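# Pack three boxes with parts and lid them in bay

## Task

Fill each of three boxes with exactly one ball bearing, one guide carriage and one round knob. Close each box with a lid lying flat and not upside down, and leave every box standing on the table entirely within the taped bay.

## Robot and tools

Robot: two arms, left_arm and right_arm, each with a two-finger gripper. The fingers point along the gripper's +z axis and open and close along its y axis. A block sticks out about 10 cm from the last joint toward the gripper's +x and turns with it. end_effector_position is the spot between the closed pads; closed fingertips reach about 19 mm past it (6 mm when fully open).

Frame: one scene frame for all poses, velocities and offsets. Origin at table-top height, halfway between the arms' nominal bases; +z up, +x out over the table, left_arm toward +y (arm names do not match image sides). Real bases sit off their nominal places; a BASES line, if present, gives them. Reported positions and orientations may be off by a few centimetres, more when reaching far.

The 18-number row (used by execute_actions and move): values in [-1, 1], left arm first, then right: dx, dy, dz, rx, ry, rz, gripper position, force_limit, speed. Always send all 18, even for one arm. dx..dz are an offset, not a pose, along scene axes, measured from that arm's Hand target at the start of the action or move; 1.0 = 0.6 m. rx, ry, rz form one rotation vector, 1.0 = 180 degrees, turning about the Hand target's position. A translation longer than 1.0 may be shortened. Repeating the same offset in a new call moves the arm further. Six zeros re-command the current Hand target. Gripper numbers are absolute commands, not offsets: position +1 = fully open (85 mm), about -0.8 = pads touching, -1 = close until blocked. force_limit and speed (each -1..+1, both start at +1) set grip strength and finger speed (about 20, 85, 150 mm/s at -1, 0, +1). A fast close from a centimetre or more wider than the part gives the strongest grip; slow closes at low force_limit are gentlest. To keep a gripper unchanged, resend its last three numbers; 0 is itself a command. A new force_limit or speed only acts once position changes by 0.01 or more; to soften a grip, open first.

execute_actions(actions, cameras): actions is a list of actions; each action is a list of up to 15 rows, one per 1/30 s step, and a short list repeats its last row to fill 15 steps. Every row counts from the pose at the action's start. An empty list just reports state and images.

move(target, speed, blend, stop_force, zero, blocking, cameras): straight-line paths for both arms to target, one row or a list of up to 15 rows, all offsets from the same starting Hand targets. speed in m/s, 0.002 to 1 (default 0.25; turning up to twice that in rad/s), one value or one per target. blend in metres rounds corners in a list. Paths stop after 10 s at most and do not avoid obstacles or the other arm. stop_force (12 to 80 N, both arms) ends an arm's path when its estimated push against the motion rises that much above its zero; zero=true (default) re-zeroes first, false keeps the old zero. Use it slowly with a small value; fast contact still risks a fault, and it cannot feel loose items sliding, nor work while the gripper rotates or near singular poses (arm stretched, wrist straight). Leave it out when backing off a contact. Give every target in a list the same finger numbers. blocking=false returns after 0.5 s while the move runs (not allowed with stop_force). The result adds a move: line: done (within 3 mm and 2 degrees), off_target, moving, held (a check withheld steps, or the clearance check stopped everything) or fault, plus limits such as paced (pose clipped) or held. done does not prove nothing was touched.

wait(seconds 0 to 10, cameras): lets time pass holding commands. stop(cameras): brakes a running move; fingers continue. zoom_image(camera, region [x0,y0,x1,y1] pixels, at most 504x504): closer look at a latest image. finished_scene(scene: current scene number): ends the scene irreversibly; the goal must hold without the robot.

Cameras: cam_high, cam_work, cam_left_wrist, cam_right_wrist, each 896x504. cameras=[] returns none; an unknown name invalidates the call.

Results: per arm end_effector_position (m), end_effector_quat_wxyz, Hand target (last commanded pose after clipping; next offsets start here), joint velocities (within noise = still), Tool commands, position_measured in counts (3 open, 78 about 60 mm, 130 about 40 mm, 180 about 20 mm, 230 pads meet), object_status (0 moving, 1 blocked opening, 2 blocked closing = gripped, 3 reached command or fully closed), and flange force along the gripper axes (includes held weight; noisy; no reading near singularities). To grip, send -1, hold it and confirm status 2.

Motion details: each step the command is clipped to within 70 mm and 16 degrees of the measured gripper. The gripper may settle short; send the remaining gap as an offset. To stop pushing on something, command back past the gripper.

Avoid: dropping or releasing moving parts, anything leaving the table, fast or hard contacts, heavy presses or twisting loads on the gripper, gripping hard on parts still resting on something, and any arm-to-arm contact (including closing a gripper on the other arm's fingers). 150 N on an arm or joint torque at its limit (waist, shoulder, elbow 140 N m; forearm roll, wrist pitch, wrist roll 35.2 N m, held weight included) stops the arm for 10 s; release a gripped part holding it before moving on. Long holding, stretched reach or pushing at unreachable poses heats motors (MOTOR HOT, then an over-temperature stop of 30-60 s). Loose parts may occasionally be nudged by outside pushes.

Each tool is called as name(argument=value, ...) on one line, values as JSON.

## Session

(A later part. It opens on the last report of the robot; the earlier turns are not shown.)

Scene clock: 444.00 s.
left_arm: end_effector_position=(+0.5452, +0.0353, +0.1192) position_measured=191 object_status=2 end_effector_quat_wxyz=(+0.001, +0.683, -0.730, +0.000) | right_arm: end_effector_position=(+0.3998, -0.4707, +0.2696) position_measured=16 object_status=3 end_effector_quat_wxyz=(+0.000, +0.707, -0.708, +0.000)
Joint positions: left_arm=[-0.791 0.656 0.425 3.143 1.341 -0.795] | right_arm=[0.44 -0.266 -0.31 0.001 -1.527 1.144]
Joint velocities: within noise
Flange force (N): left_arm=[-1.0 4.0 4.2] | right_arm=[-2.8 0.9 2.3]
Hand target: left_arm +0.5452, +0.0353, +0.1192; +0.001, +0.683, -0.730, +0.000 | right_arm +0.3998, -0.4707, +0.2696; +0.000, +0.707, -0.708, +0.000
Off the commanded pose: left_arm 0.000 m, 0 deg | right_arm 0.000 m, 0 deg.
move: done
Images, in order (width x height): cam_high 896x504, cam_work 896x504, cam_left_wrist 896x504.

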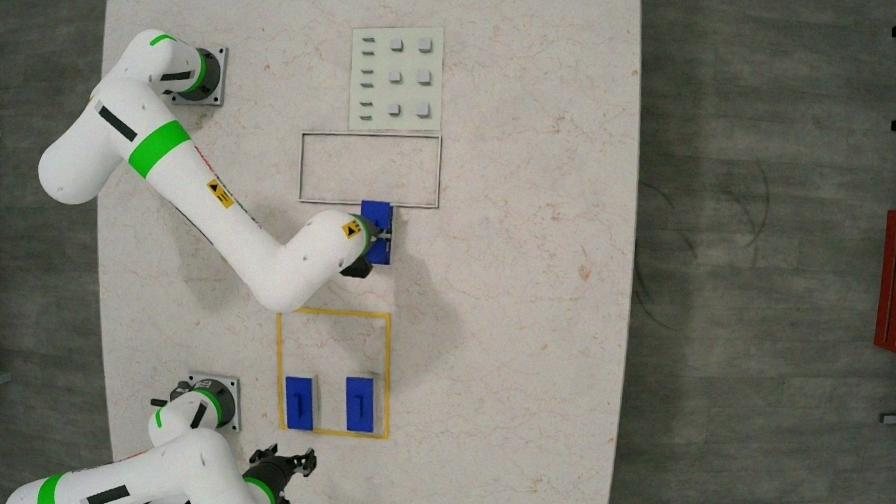

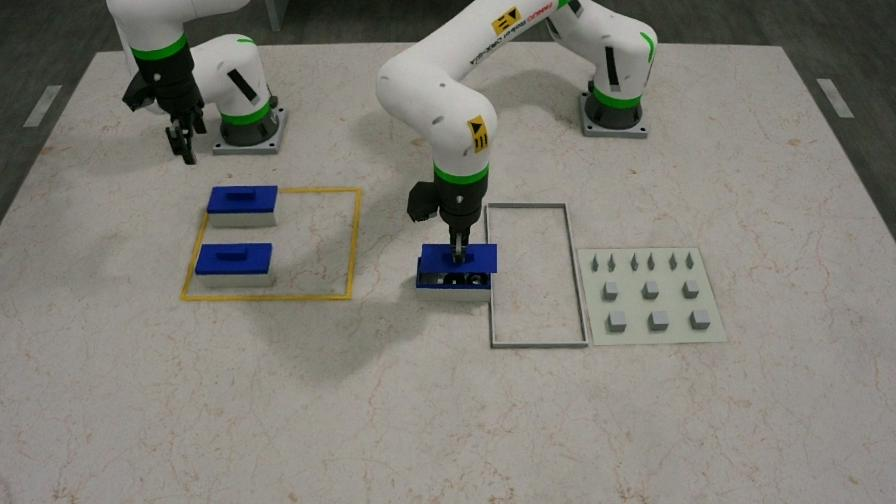

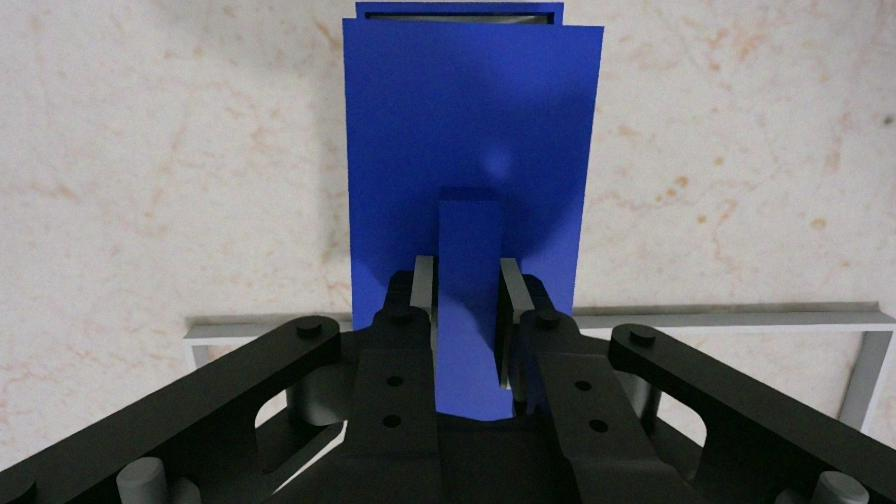

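move(target=[[0.0005,-0.013,0,0,0,0.0105,-1,-0.4,-1,0,0,0,0,0,0,0.9,-1,-1],[0.0005,-0.013,-0.05,0,0,0.0105,-1,-0.4,-1,0,0,0,0,0,0,0.9,-1,-1]], speed=0.08, cameras=["cam_left_wrist","cam_work","cam_high"])

zoom_image(camera="cam_work", region=[405, 235, 515, 315])

zoom_image(camera="cam_high", region=[345, 185, 435, 285])

Scene clock: 446.30 s.
left_arm: end_effector_position=(+0.5455, +0.0274, +0.0893) position_measured=191 object_status=2 end_effector_quat_wxyz=(+0.001, +0.695, -0.719, +0.000) | right_arm: end_effector_position=(+0.3998, -0.4707, +0.2696) position_measured=16 object_status=3 end_effector_quat_wxyz=(+0.000, +0.707, -0.708, +0.000)
Joint positions: left_arm=[-0.798 0.689 0.407 3.143 1.289 -0.754] | right_arm=[0.44 -0.266 -0.31 0.001 -1.527 1.144]
Joint velocities: within noise
Flange force (N): left_arm=[-1.6 4.3 4.5] | right_arm=[-3.0 0.9 2.7]
Hand target: left_arm +0.5455, +0.0275, +0.0892; +0.001, +0.695, -0.719, +0.000 | right_arm +0.3998, -0.4707, +0.2696; +0.000, +0.707, -0.708, +0.000
Off the commanded pose: left_arm 0.000 m, 0 deg | right_arm 0.000 m, 0 deg.
move: done
Images, in order (width x height): cam_high 896x504, cam_work 896x504, cam_left_wrist 896x504.

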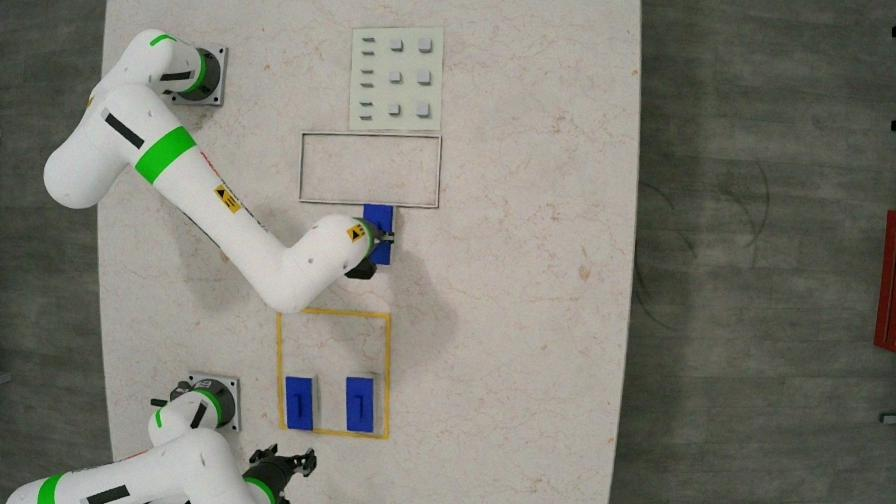

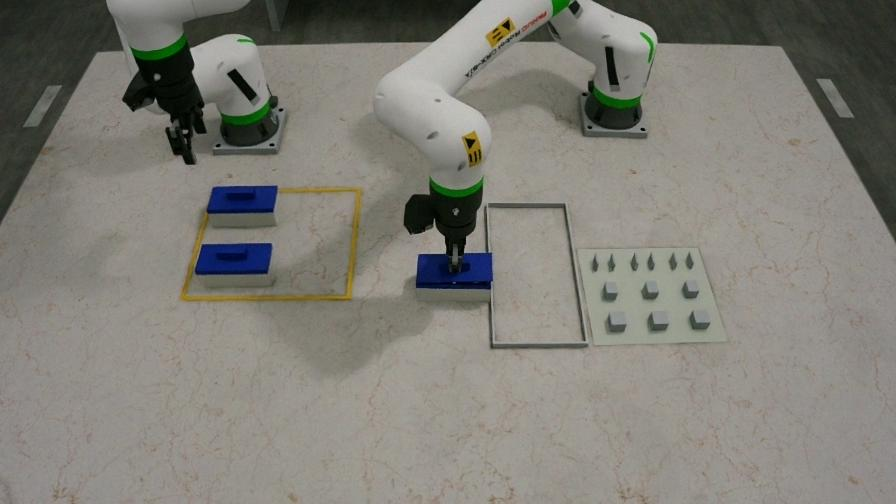

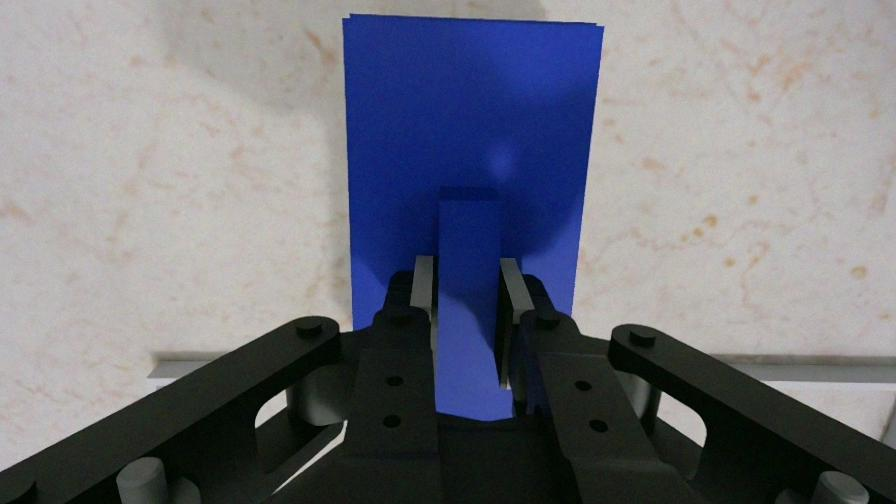

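Scaled by 4.582 from the camera's 896x504 image, which has a finer 1280x720 frame.

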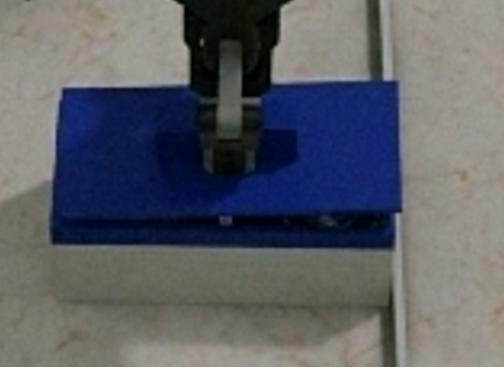

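Scaled by 5.040 from the camera's 896x504 image, which has a finer 1280x720 frame.

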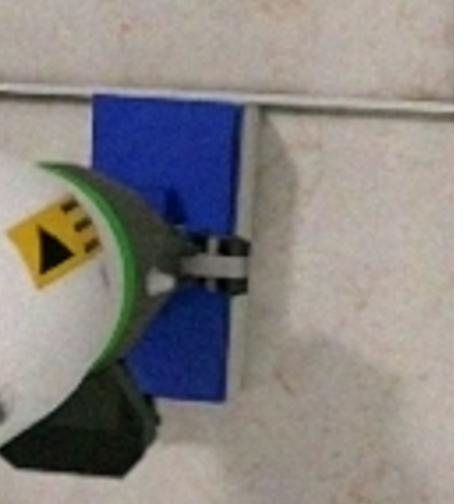

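move(target=[[0.0005,-0.0042,0,0,0,-0.0075,-1,-0.4,-1,0,0,0,0,0,0,0.9,-1,-1]], speed=0.05, cameras=[])

move(target=[[0,0,-0.05,0,0,0,-1,-0.4,-1,0,0,0,0,0,0,0.9,-1,-1]], speed=0.012, stop_force=12, cameras=["cam_left_wrist","cam_work","cam_high"])

zoom_image(camera="cam_work", region=[405, 235, 515, 315])

zoom_image(camera="cam_high", region=[345, 185, 435, 285])

zoom_image(camera="cam_left_wrist", region=[320, 0, 640, 180])

Scene clock: 448.17 s.
left_arm: end_effector_position=(+0.5458, +0.0249, +0.0892) position_measured=191 object_status=2 end_effector_quat_wxyz=(+0.001, +0.687, -0.727, +0.000) | right_arm: end_effector_position=(+0.3998, -0.4707, +0.2696) position_measured=16 object_status=3 end_effector_quat_wxyz=(+0.000, +0.707, -0.708, +0.000)
Joint positions: left_arm=[-0.8 0.694 0.414 3.143 1.292 -0.776] | right_arm=[0.44 -0.266 -0.31 0.001 -1.527 1.144]
Joint velocities: within noise
Flange force (N): left_arm=[-1.9 4.7 4.6] | right_arm=[-2.0 -0.9 2.4]
Hand target: left_arm +0.5458, +0.0249, +0.0892; +0.001, +0.687, -0.727, +0.000 | right_arm +0.3998, -0.4707, +0.2696; +0.000, +0.707, -0.708, +0.000
Off the commanded pose: left_arm 0.000 m, 0 deg | right_arm 0.000 m, 0 deg.
move: done
No camera images: "cameras" was empty.

Scene clock: 449.67 s.
left_arm: end_effector_position=(+0.5458, +0.0249, +0.0785) position_measured=191 object_status=2 end_effector_quat_wxyz=(+0.001, +0.687, -0.727, +0.000) | right_arm: end_effector_position=(+0.3998, -0.4707, +0.2696) position_measured=16 object_status=3 end_effector_quat_wxyz=(+0.000, +0.707, -0.708, +0.000)
Joint positions: left_arm=[-0.8 0.702 0.402 3.143 1.271 -0.776] | right_arm=[0.44 -0.266 -0.31 0.001 -1.527 1.144]
Joint velocities: within noise
Flange force (N): left_arm=[-5.0 12.5 -22.6] | right_arm=[-2.2 -0.6 1.9]
Hand target: left_arm +0.5458, +0.0249, +0.0785; +0.001, +0.687, -0.727, +0.000 (not the last commanded pose) | right_arm +0.3998, -0.4707, +0.2696; +0.000, +0.707, -0.708, +0.000
Off the commanded pose: left_arm 0.019 m, 0 deg | right_arm 0.000 m, 0 deg.
move: contact (left_arm)
Images, in order (width x height): cam_high 896x504, cam_work 896x504, cam_left_wrist 896x504.

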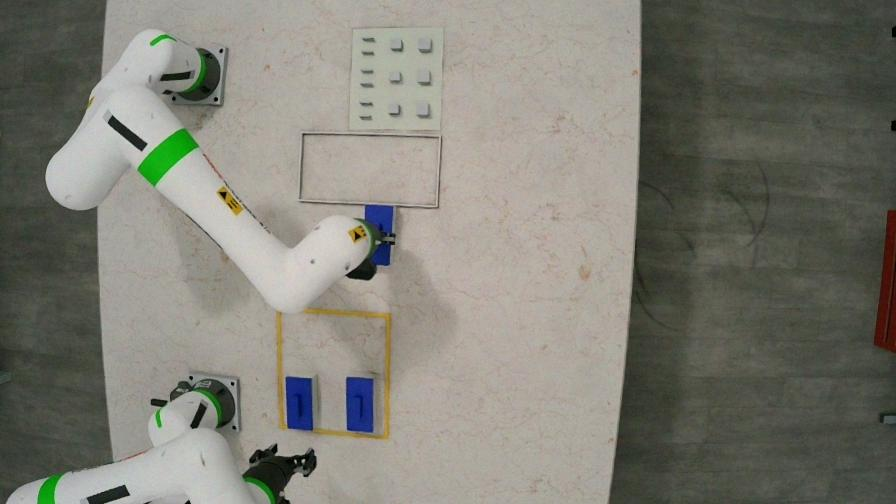

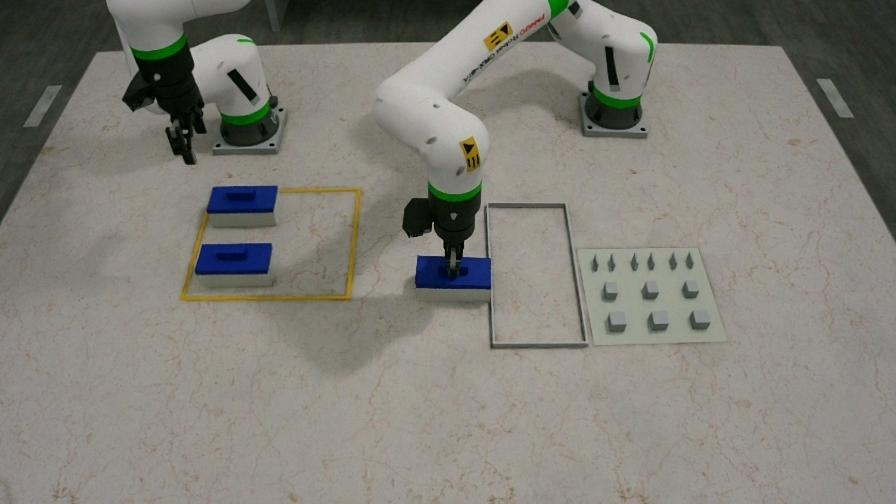

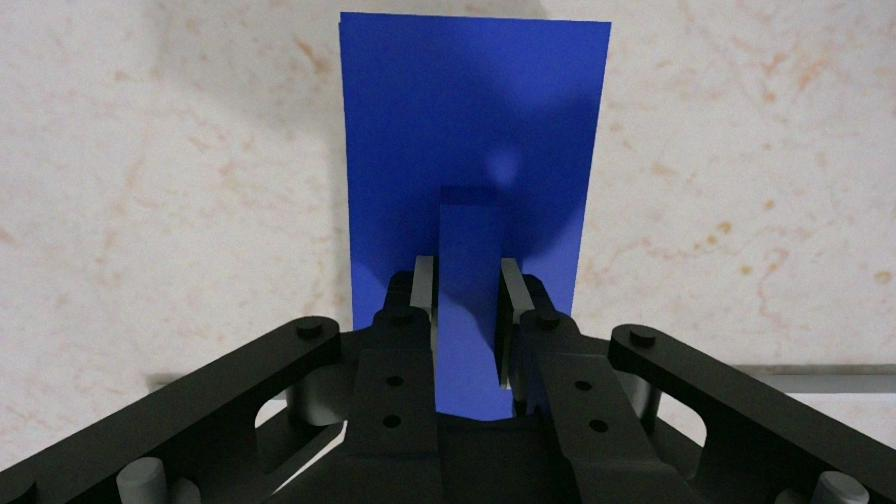

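Scaled by 4.582 from the camera's 896x504 image, which has a finer 1280x720 frame.

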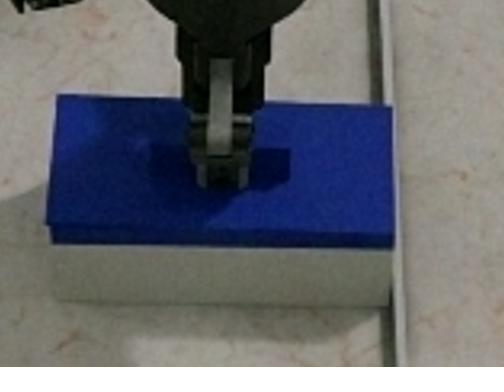

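Scaled by 5.040 from the camera's 896x504 image, which has a finer 1280x720 frame.

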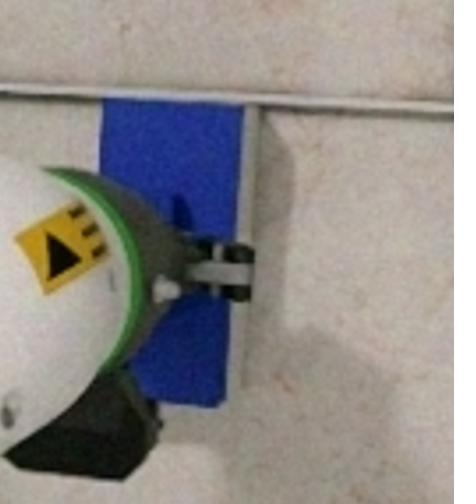

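Scaled by 1.575 from the camera's 896x504 image, which has a finer 1280x720 frame.

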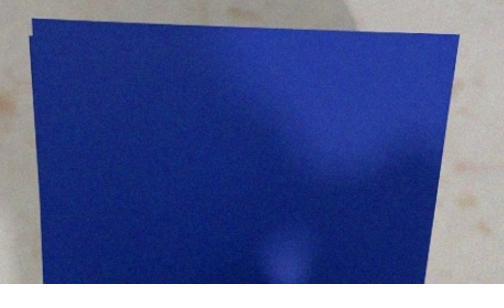

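zoom_image(camera="cam_work", region=[410, 270, 460, 305])

zoom_image(camera="cam_work", region=[455, 270, 505, 305])

zoom_image(camera="cam_work", region=[190, 255, 240, 290])

Scaled by 10.080 from the camera's 896x504 image, which has a finer 1280x720 frame.

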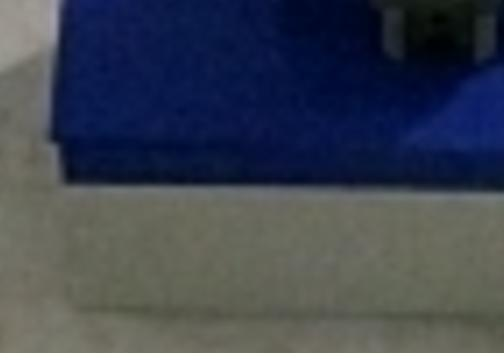

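Scaled by 10.080 from the camera's 896x504 image, which has a finer 1280x720 frame.

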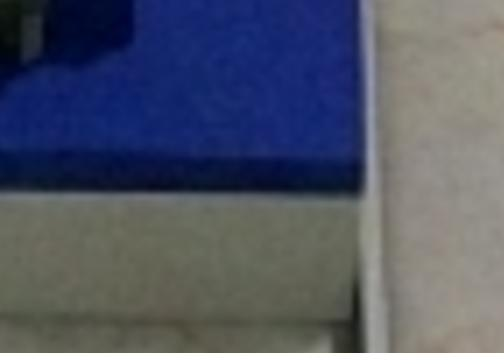

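Scaled by 10.080 from the camera's 896x504 image, which has a finer 1280x720 frame.

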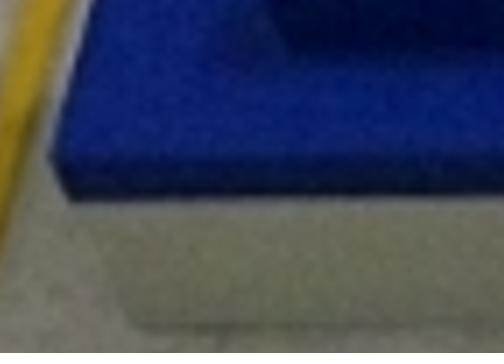

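move(target=[[0,0.0003,0.001,0,0,0,-1,-0.4,-1,0,0,0,0,0,0,0.9,-1,-1],[0,0.003,0.001,0,0,0,-1,-0.4,-1,0,0,0,0,0,0,0.9,-1,-1],[0,0.003,-0.02,0,0,0,-1,-0.4,-1,0,0,0,0,0,0,0.9,-1,-1]], speed=0.01, stop_force=18, cameras=["cam_left_wrist","cam_work","cam_high"])

zoom_image(camera="cam_work", region=[410, 270, 460, 305])

zoom_image(camera="cam_work", region=[455, 270, 505, 305])

Scene clock: 451.07 s.
left_arm: end_effector_position=(+0.5458, +0.0253, +0.0788) position_measured=191 object_status=2 end_effector_quat_wxyz=(+0.001, +0.687, -0.727, +0.000) | right_arm: end_effector_position=(+0.3998, -0.4707, +0.2696) position_measured=16 object_status=3 end_effector_quat_wxyz=(+0.000, +0.707, -0.708, +0.000)
Joint positions: left_arm=[-0.8 0.701 0.401 3.143 1.271 -0.776] | right_arm=[0.44 -0.266 -0.31 0.001 -1.527 1.144]
Joint velocities: within noise
Flange force (N): left_arm=[-1.1 4.6 -1.2] | right_arm=[-2.9 -0.4 1.7]
Hand target: left_arm +0.5458, +0.0252, +0.0788; +0.001, +0.687, -0.727, +0.000 (not the last commanded pose) | right_arm +0.3998, -0.4707, +0.2696; +0.000, +0.707, -0.708, +0.000
Off the commanded pose: left_arm 0.012 m, 0 deg | right_arm 0.000 m, 0 deg.
move: contact (left_arm); path passed 0 of 3 targets
Images, in order (width x height): cam_high 896x504, cam_work 896x504, cam_left_wrist 896x504.

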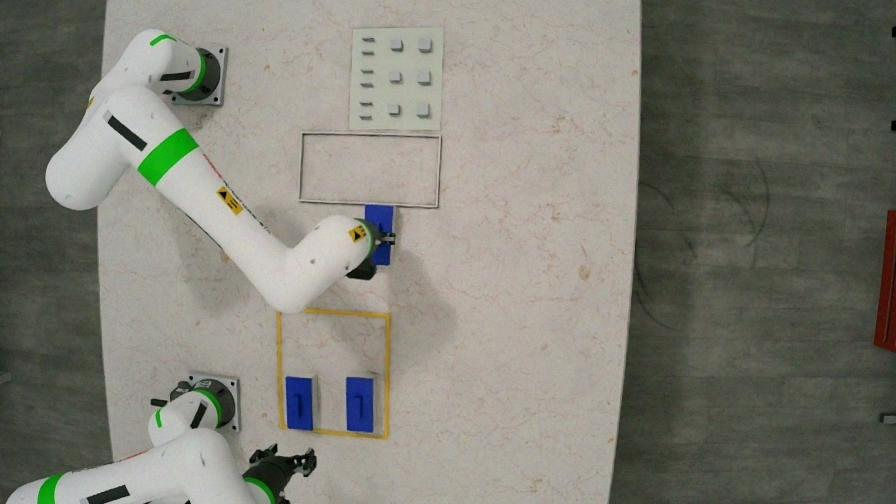

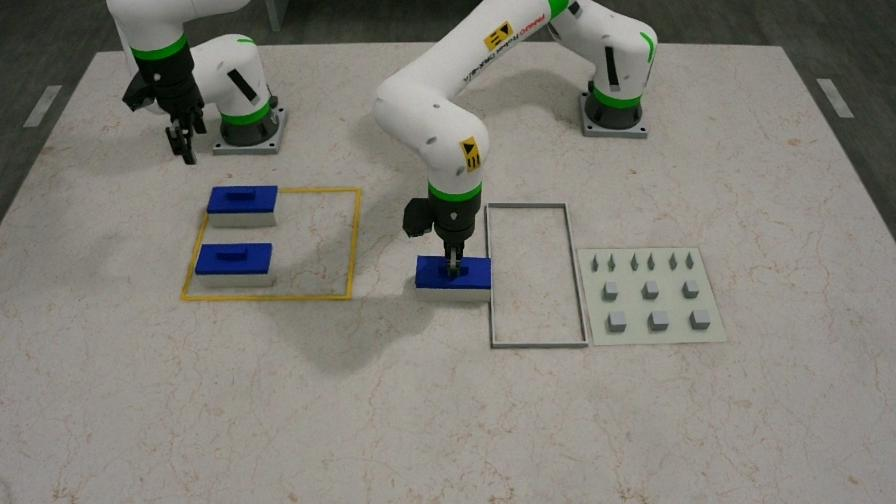

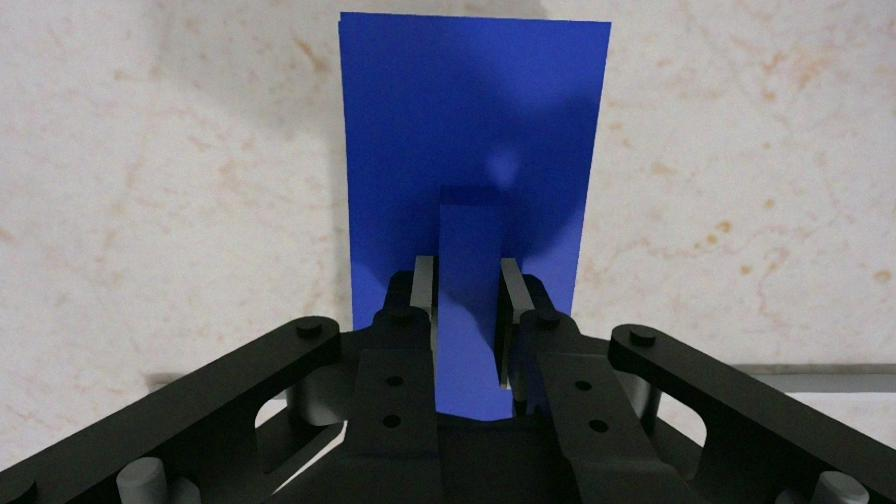

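Scaled by 10.080 from the camera's 896x504 image, which has a finer 1280x720 frame.

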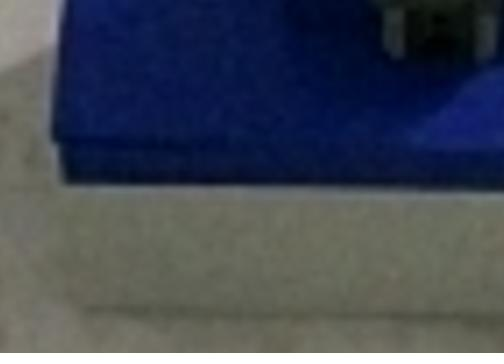

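Scaled by 10.080 from the camera's 896x504 image, which has a finer 1280x720 frame.

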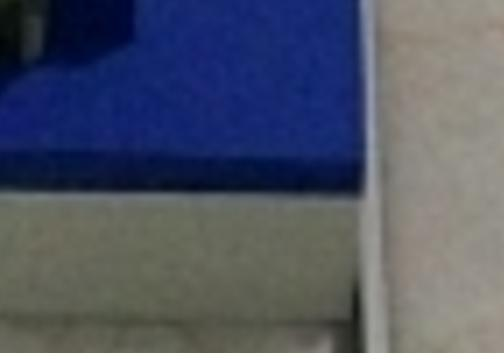

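move(target=[[0,0.004,0,0,0,0,-1,-0.4,-1,0,0,0,0,0,0,0.9,-1,-1]], speed=0.01, stop_force=15, cameras=["cam_work"])

zoom_image(camera="cam_work", region=[405, 235, 515, 315])

Scene clock: 452.33 s.
left_arm: end_effector_position=(+0.5458, +0.0276, +0.0788) position_measured=191 object_status=2 end_effector_quat_wxyz=(+0.001, +0.687, -0.727, +0.000) | right_arm: end_effector_position=(+0.3998, -0.4707, +0.2696) position_measured=16 object_status=3 end_effector_quat_wxyz=(+0.000, +0.707, -0.708, +0.000)
Joint positions: left_arm=[-0.798 0.697 0.395 3.143 1.269 -0.779] | right_arm=[0.44 -0.266 -0.31 0.001 -1.527 1.144]
Joint velocities: within noise
Flange force (N): left_arm=[0.2 4.3 -0.2] | right_arm=[-2.1 0.2 2.2]
Hand target: left_arm +0.5458, +0.0276, +0.0788; +0.001, +0.687, -0.727, +0.000 | right_arm +0.3998, -0.4707, +0.2696; +0.000, +0.707, -0.708, +0.000
Off the commanded pose: left_arm 0.000 m, 0 deg | right_arm 0.000 m, 0 deg.
move: done
Images, in order (width x height): cam_work 896x504.

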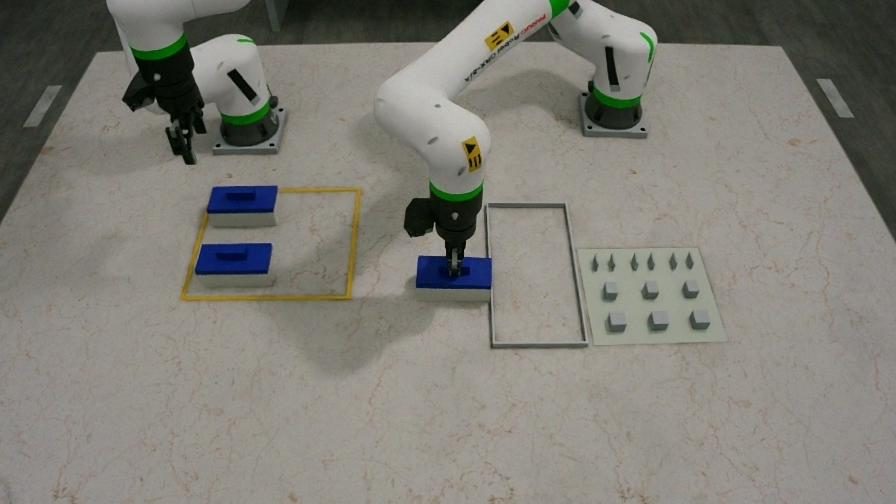

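Scaled by 4.582 from the camera's 896x504 image, which has a finer 1280x720 frame.

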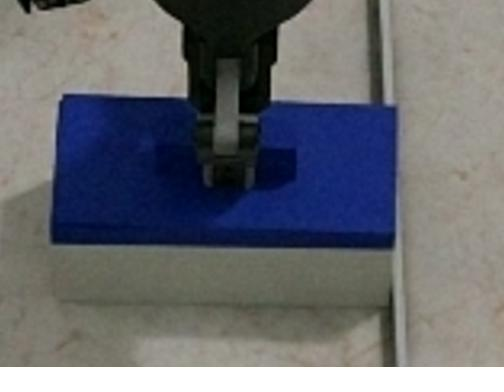

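move(target=[[0,0,-0.0005,0,0,0,-0.2,-0.4,-1,0,0,0,0,0,0,0.9,-1,-1],[0,0,0.12,0,0,0,-0.2,-0.4,-1,0,0,0,0,0,0,0.9,-1,-1]], speed=[0.02,0.1], cameras=["cam_work","cam_high","cam_left_wrist"])

zoom_image(camera="cam_work", region=[405, 235, 515, 315])

zoom_image(camera="cam_left_wrist", region=[340, 0, 640, 400])

zoom_image(camera="cam_high", region=[345, 185, 435, 285])

Scene clock: 454.77 s.
left_arm: end_effector_position=(+0.5458, +0.0276, +0.1509) position_measured=154 object_status=3 end_effector_quat_wxyz=(+0.000, +0.687, -0.727, +0.000) | right_arm: end_effector_position=(+0.3998, -0.4707, +0.2696) position_measured=16 object_status=3 end_effector_quat_wxyz=(+0.000, +0.707, -0.708, +0.000)
Joint positions: left_arm=[-0.798 0.653 0.496 3.143 1.414 -0.779] | right_arm=[0.44 -0.266 -0.31 0.001 -1.527 1.144]
Joint velocities: within noise
Flange force (N): left_arm=[-1.7 4.6 4.1] | right_arm=[-3.2 -0.3 2.4]
Hand target: left_arm +0.5458, +0.0276, +0.1508; +0.001, +0.687, -0.727, +0.000 | right_arm +0.3998, -0.4707, +0.2696; +0.000, +0.707, -0.708, +0.000
Off the commanded pose: left_arm 0.000 m, 0 deg | right_arm 0.000 m, 0 deg.
move: done
Images, in order (width x height): cam_high 896x504, cam_work 896x504, cam_left_wrist 896x504.

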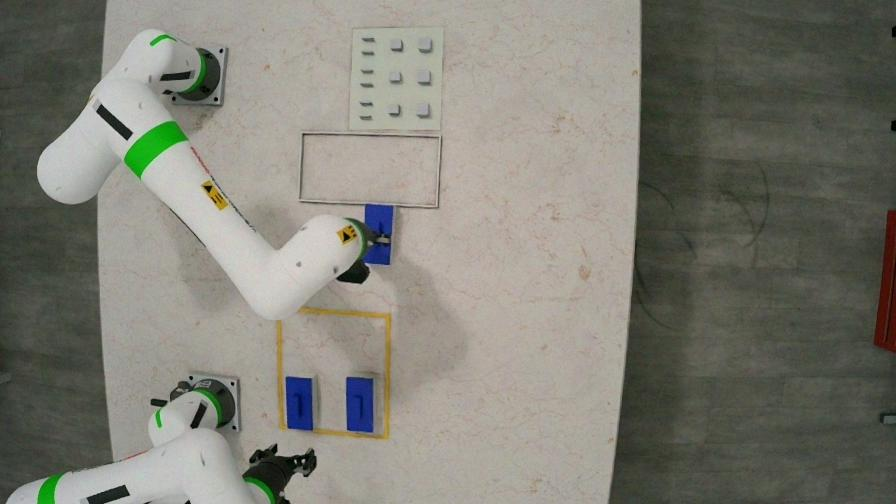

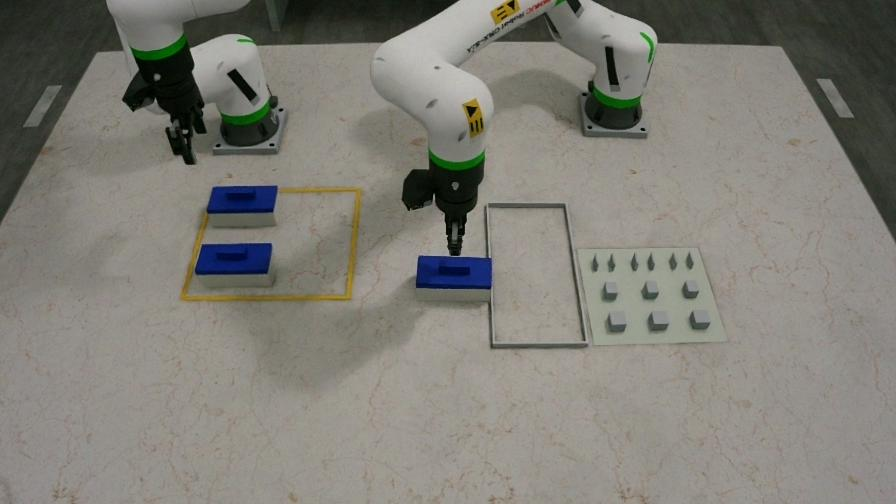

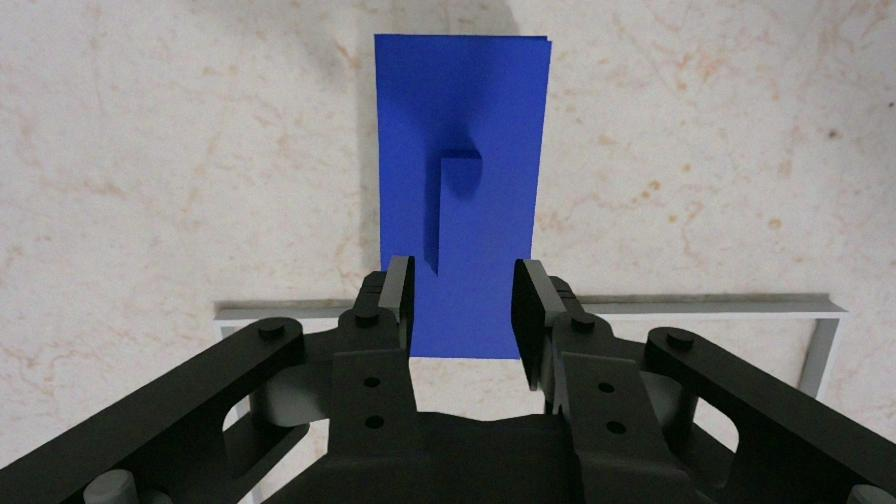

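Scaled by 4.582 from the camera's 896x504 image, which has a finer 1280x720 frame.

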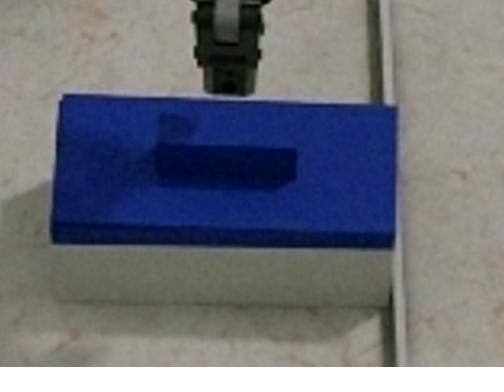

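Scaled by 1.260 from the camera's 896x504 image, which has a finer 1280x720 frame.

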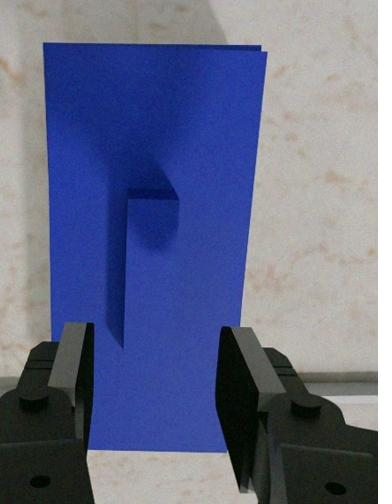

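Scaled by 5.040 from the camera's 896x504 image, which has a finer 1280x720 frame.

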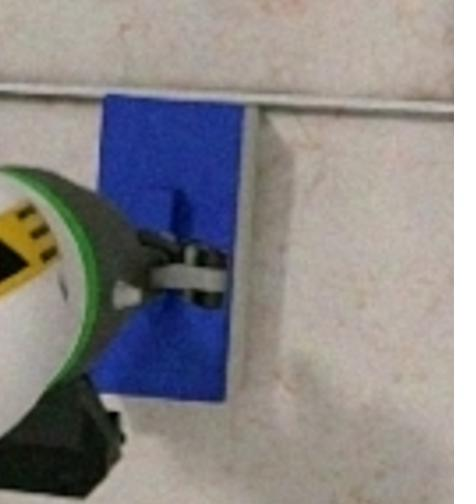

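move(target=[[0,0.0,0.1,0,0,0,-0.2,-0.4,-1,0,0,0,0,0,0,1,-1,-1],[-0.1,0.7,0.15,0,0,0,-0.2,-0.4,-1,0,0.2,0,0,0,0,1,-1,-1],[-0.1,0.7,0.15,0,0,0,-0.2,-0.4,-1,0.2525,0.8295,-0.135,0,0,-0.011,1,-1,-1]], speed=[0.2,0.3,0.25], blend=[0.03,0.05,0], cameras=["cam_right_wrist","cam_work"])

Scene clock: 459.63 s.
left_arm: end_effector_position=(+0.4858, +0.4476, +0.2408) position_measured=154 object_status=3 end_effector_quat_wxyz=(+0.001, +0.687, -0.727, +0.000) | right_arm: end_effector_position=(+0.5513, +0.0270, +0.1886) position_measured=3 object_status=3 end_effector_quat_wxyz=(+0.000, +0.694, -0.720, +0.000)
Joint positions: left_arm=[-0.221 0.095 -0.045 3.142 1.432 -1.355] | right_arm=[0.996 0.728 0.704 0.001 -1.548 0.552]
Joint velocities: within noise
Flange force (N): left_arm=[2.0 1.7 4.6] | right_arm=[0.2 1.7 0.9]
Hand target: left_arm +0.4858, +0.4476, +0.2408; +0.001, +0.687, -0.727, +0.000 | right_arm +0.5513, +0.0270, +0.1886; +0.000, +0.694, -0.720, +0.000
Off the commanded pose: left_arm 0.000 m, 0 deg | right_arm 0.000 m, 0 deg.
move: done; blend cut to 0 m at target 1
Images, in order (width x height): cam_work 896x504, cam_right_wrist 896x504.

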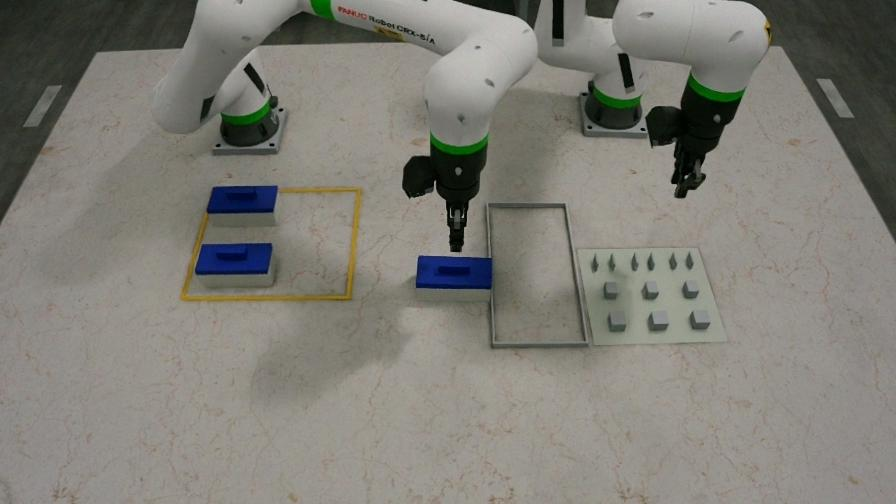

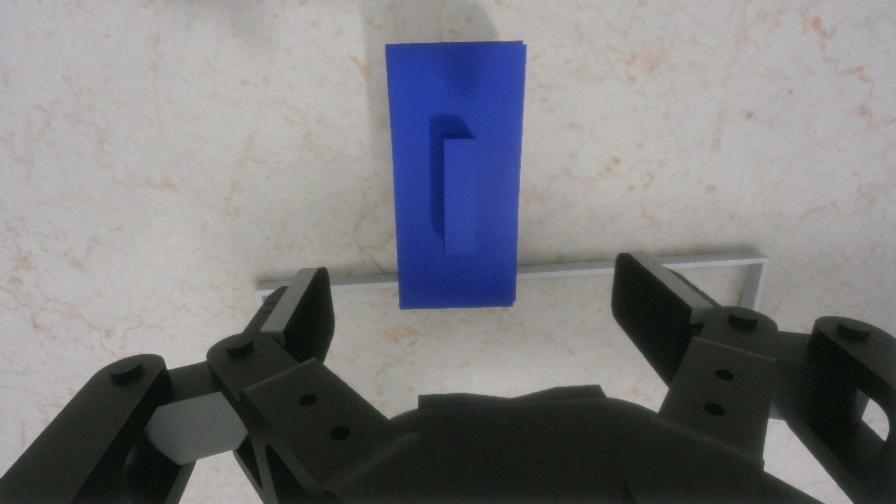

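move(target=[0,0,0,0,0,0,-0.2,-0.4,-1,-0.002,0,-0.155,0,0,0.002,1,-1,-1], speed=0.15, cameras=["cam_right_wrist","cam_work"])

zoom_image(camera="cam_work", region=[405, 235, 515, 315])

Scene clock: 460.93 s.
left_arm: end_effector_position=(+0.4858, +0.4476, +0.2408) position_measured=154 object_status=3 end_effector_quat_wxyz=(+0.001, +0.687, -0.727, +0.000) | right_arm: end_effector_position=(+0.5501, +0.0270, +0.0957) position_measured=3 object_status=3 end_effector_quat_wxyz=(+0.000, +0.696, -0.718, +0.000)
Joint positions: left_arm=[-0.221 0.095 -0.045 3.142 1.432 -1.355] | right_arm=[0.998 0.759 0.538 0.001 -1.35 0.557]
Joint velocities: within noise
Flange force (N): left_arm=[2.1 1.7 4.6] | right_arm=[-0.2 1.5 1.5]
Hand target: left_arm +0.4858, +0.4476, +0.2408; +0.001, +0.687, -0.727, +0.000 | right_arm +0.5501, +0.0270, +0.0956; +0.000, +0.696, -0.718, +0.000
Off the commanded pose: left_arm 0.000 m, 0 deg | right_arm 0.000 m, 0 deg.
move: done
Images, in order (width x height): cam_work 896x504, cam_right_wrist 896x504.

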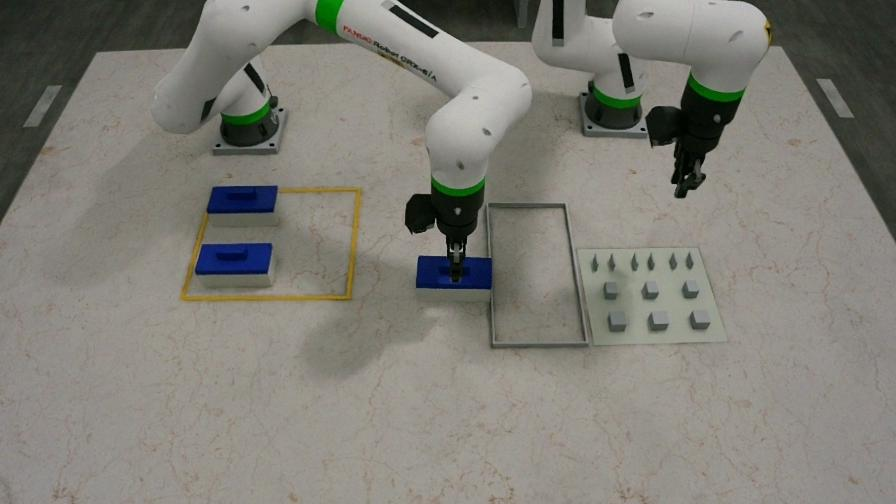

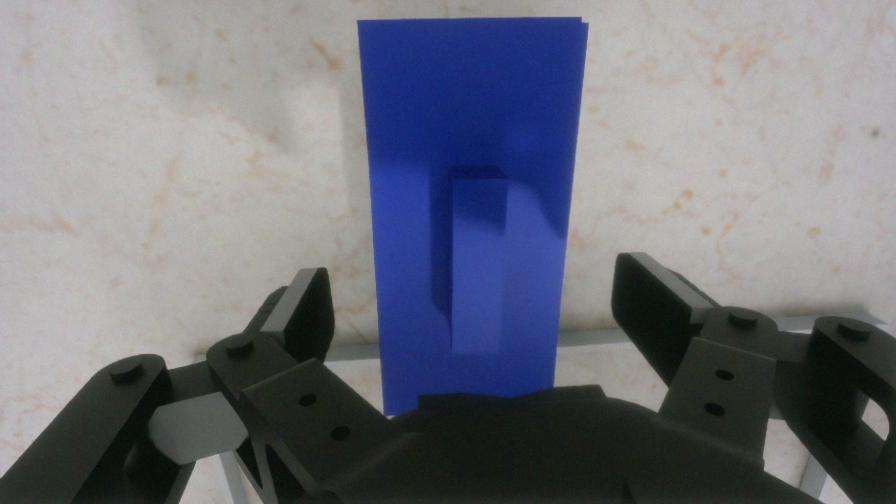

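Scaled by 4.582 from the camera's 896x504 image, which has a finer 1280x720 frame.

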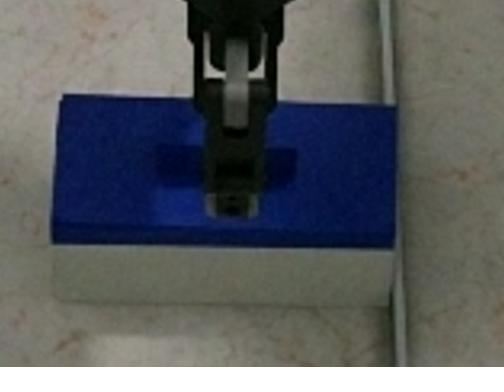

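move(target=[[0,0,0,0,0,0,-0.2,-0.4,-1,-0.0015,0,-0.055,0,0,0,1,-1,-1],[0,0,0,0,0,0,-0.2,-0.4,-1,-0.0015,0,-0.106,0,0,0,1,-1,-1]], speed=[0.1,0.04], cameras=["cam_right_wrist","cam_work"])

zoom_image(camera="cam_work", region=[405, 235, 515, 315])

Scene clock: 462.53 s.
left_arm: end_effector_position=(+0.4858, +0.4476, +0.2408) position_measured=154 object_status=3 end_effector_quat_wxyz=(+0.001, +0.687, -0.727, +0.000) | right_arm: end_effector_position=(+0.5492, +0.0270, +0.0321) position_measured=3 object_status=3 end_effector_quat_wxyz=(+0.000, +0.696, -0.718, +0.000)
Joint positions: left_arm=[-0.221 0.095 -0.045 3.142 1.432 -1.355] | right_arm=[0.999 0.807 0.465 0.001 -1.229 0.556]
Joint velocities: within noise
Flange force (N): left_arm=[1.7 2.5 4.6] | right_arm=[1.6 2.9 1.4]
Hand target: left_arm +0.4858, +0.4476, +0.2408; +0.001, +0.687, -0.727, +0.000 | right_arm +0.5492, +0.0270, +0.0320; +0.000, +0.696, -0.718, +0.000
Off the commanded pose: left_arm 0.000 m, 0 deg | right_arm 0.000 m, 0 deg.
move: done
Images, in order (width x height): cam_work 896x504, cam_right_wrist 896x504.

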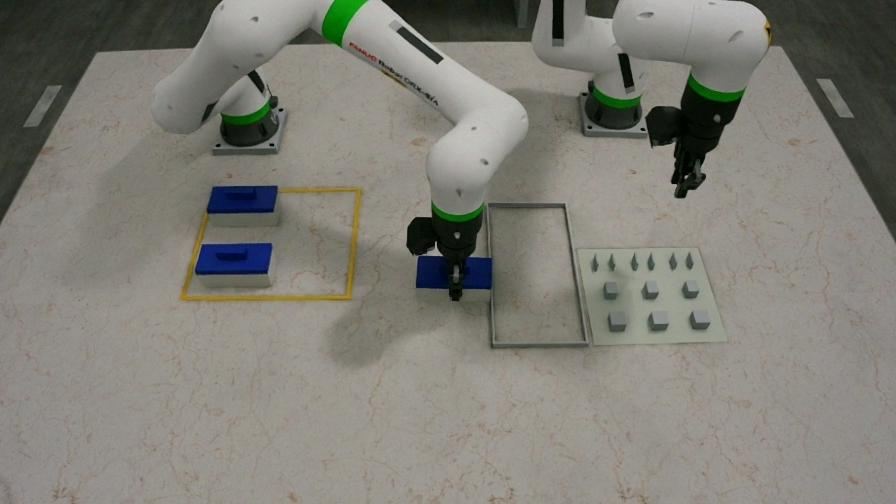

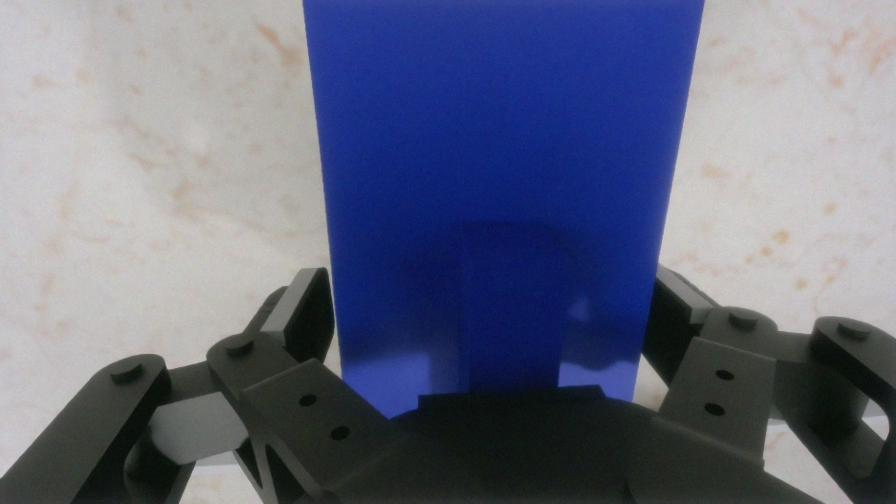

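Scaled by 4.582 from the camera's 896x504 image, which has a finer 1280x720 frame.

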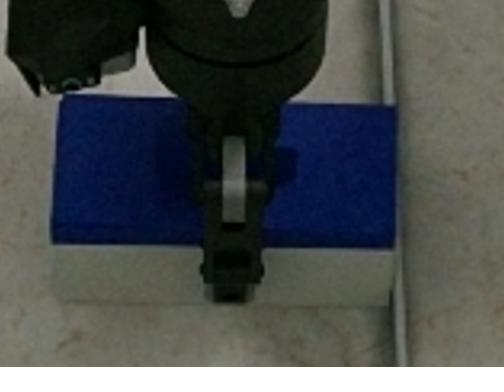

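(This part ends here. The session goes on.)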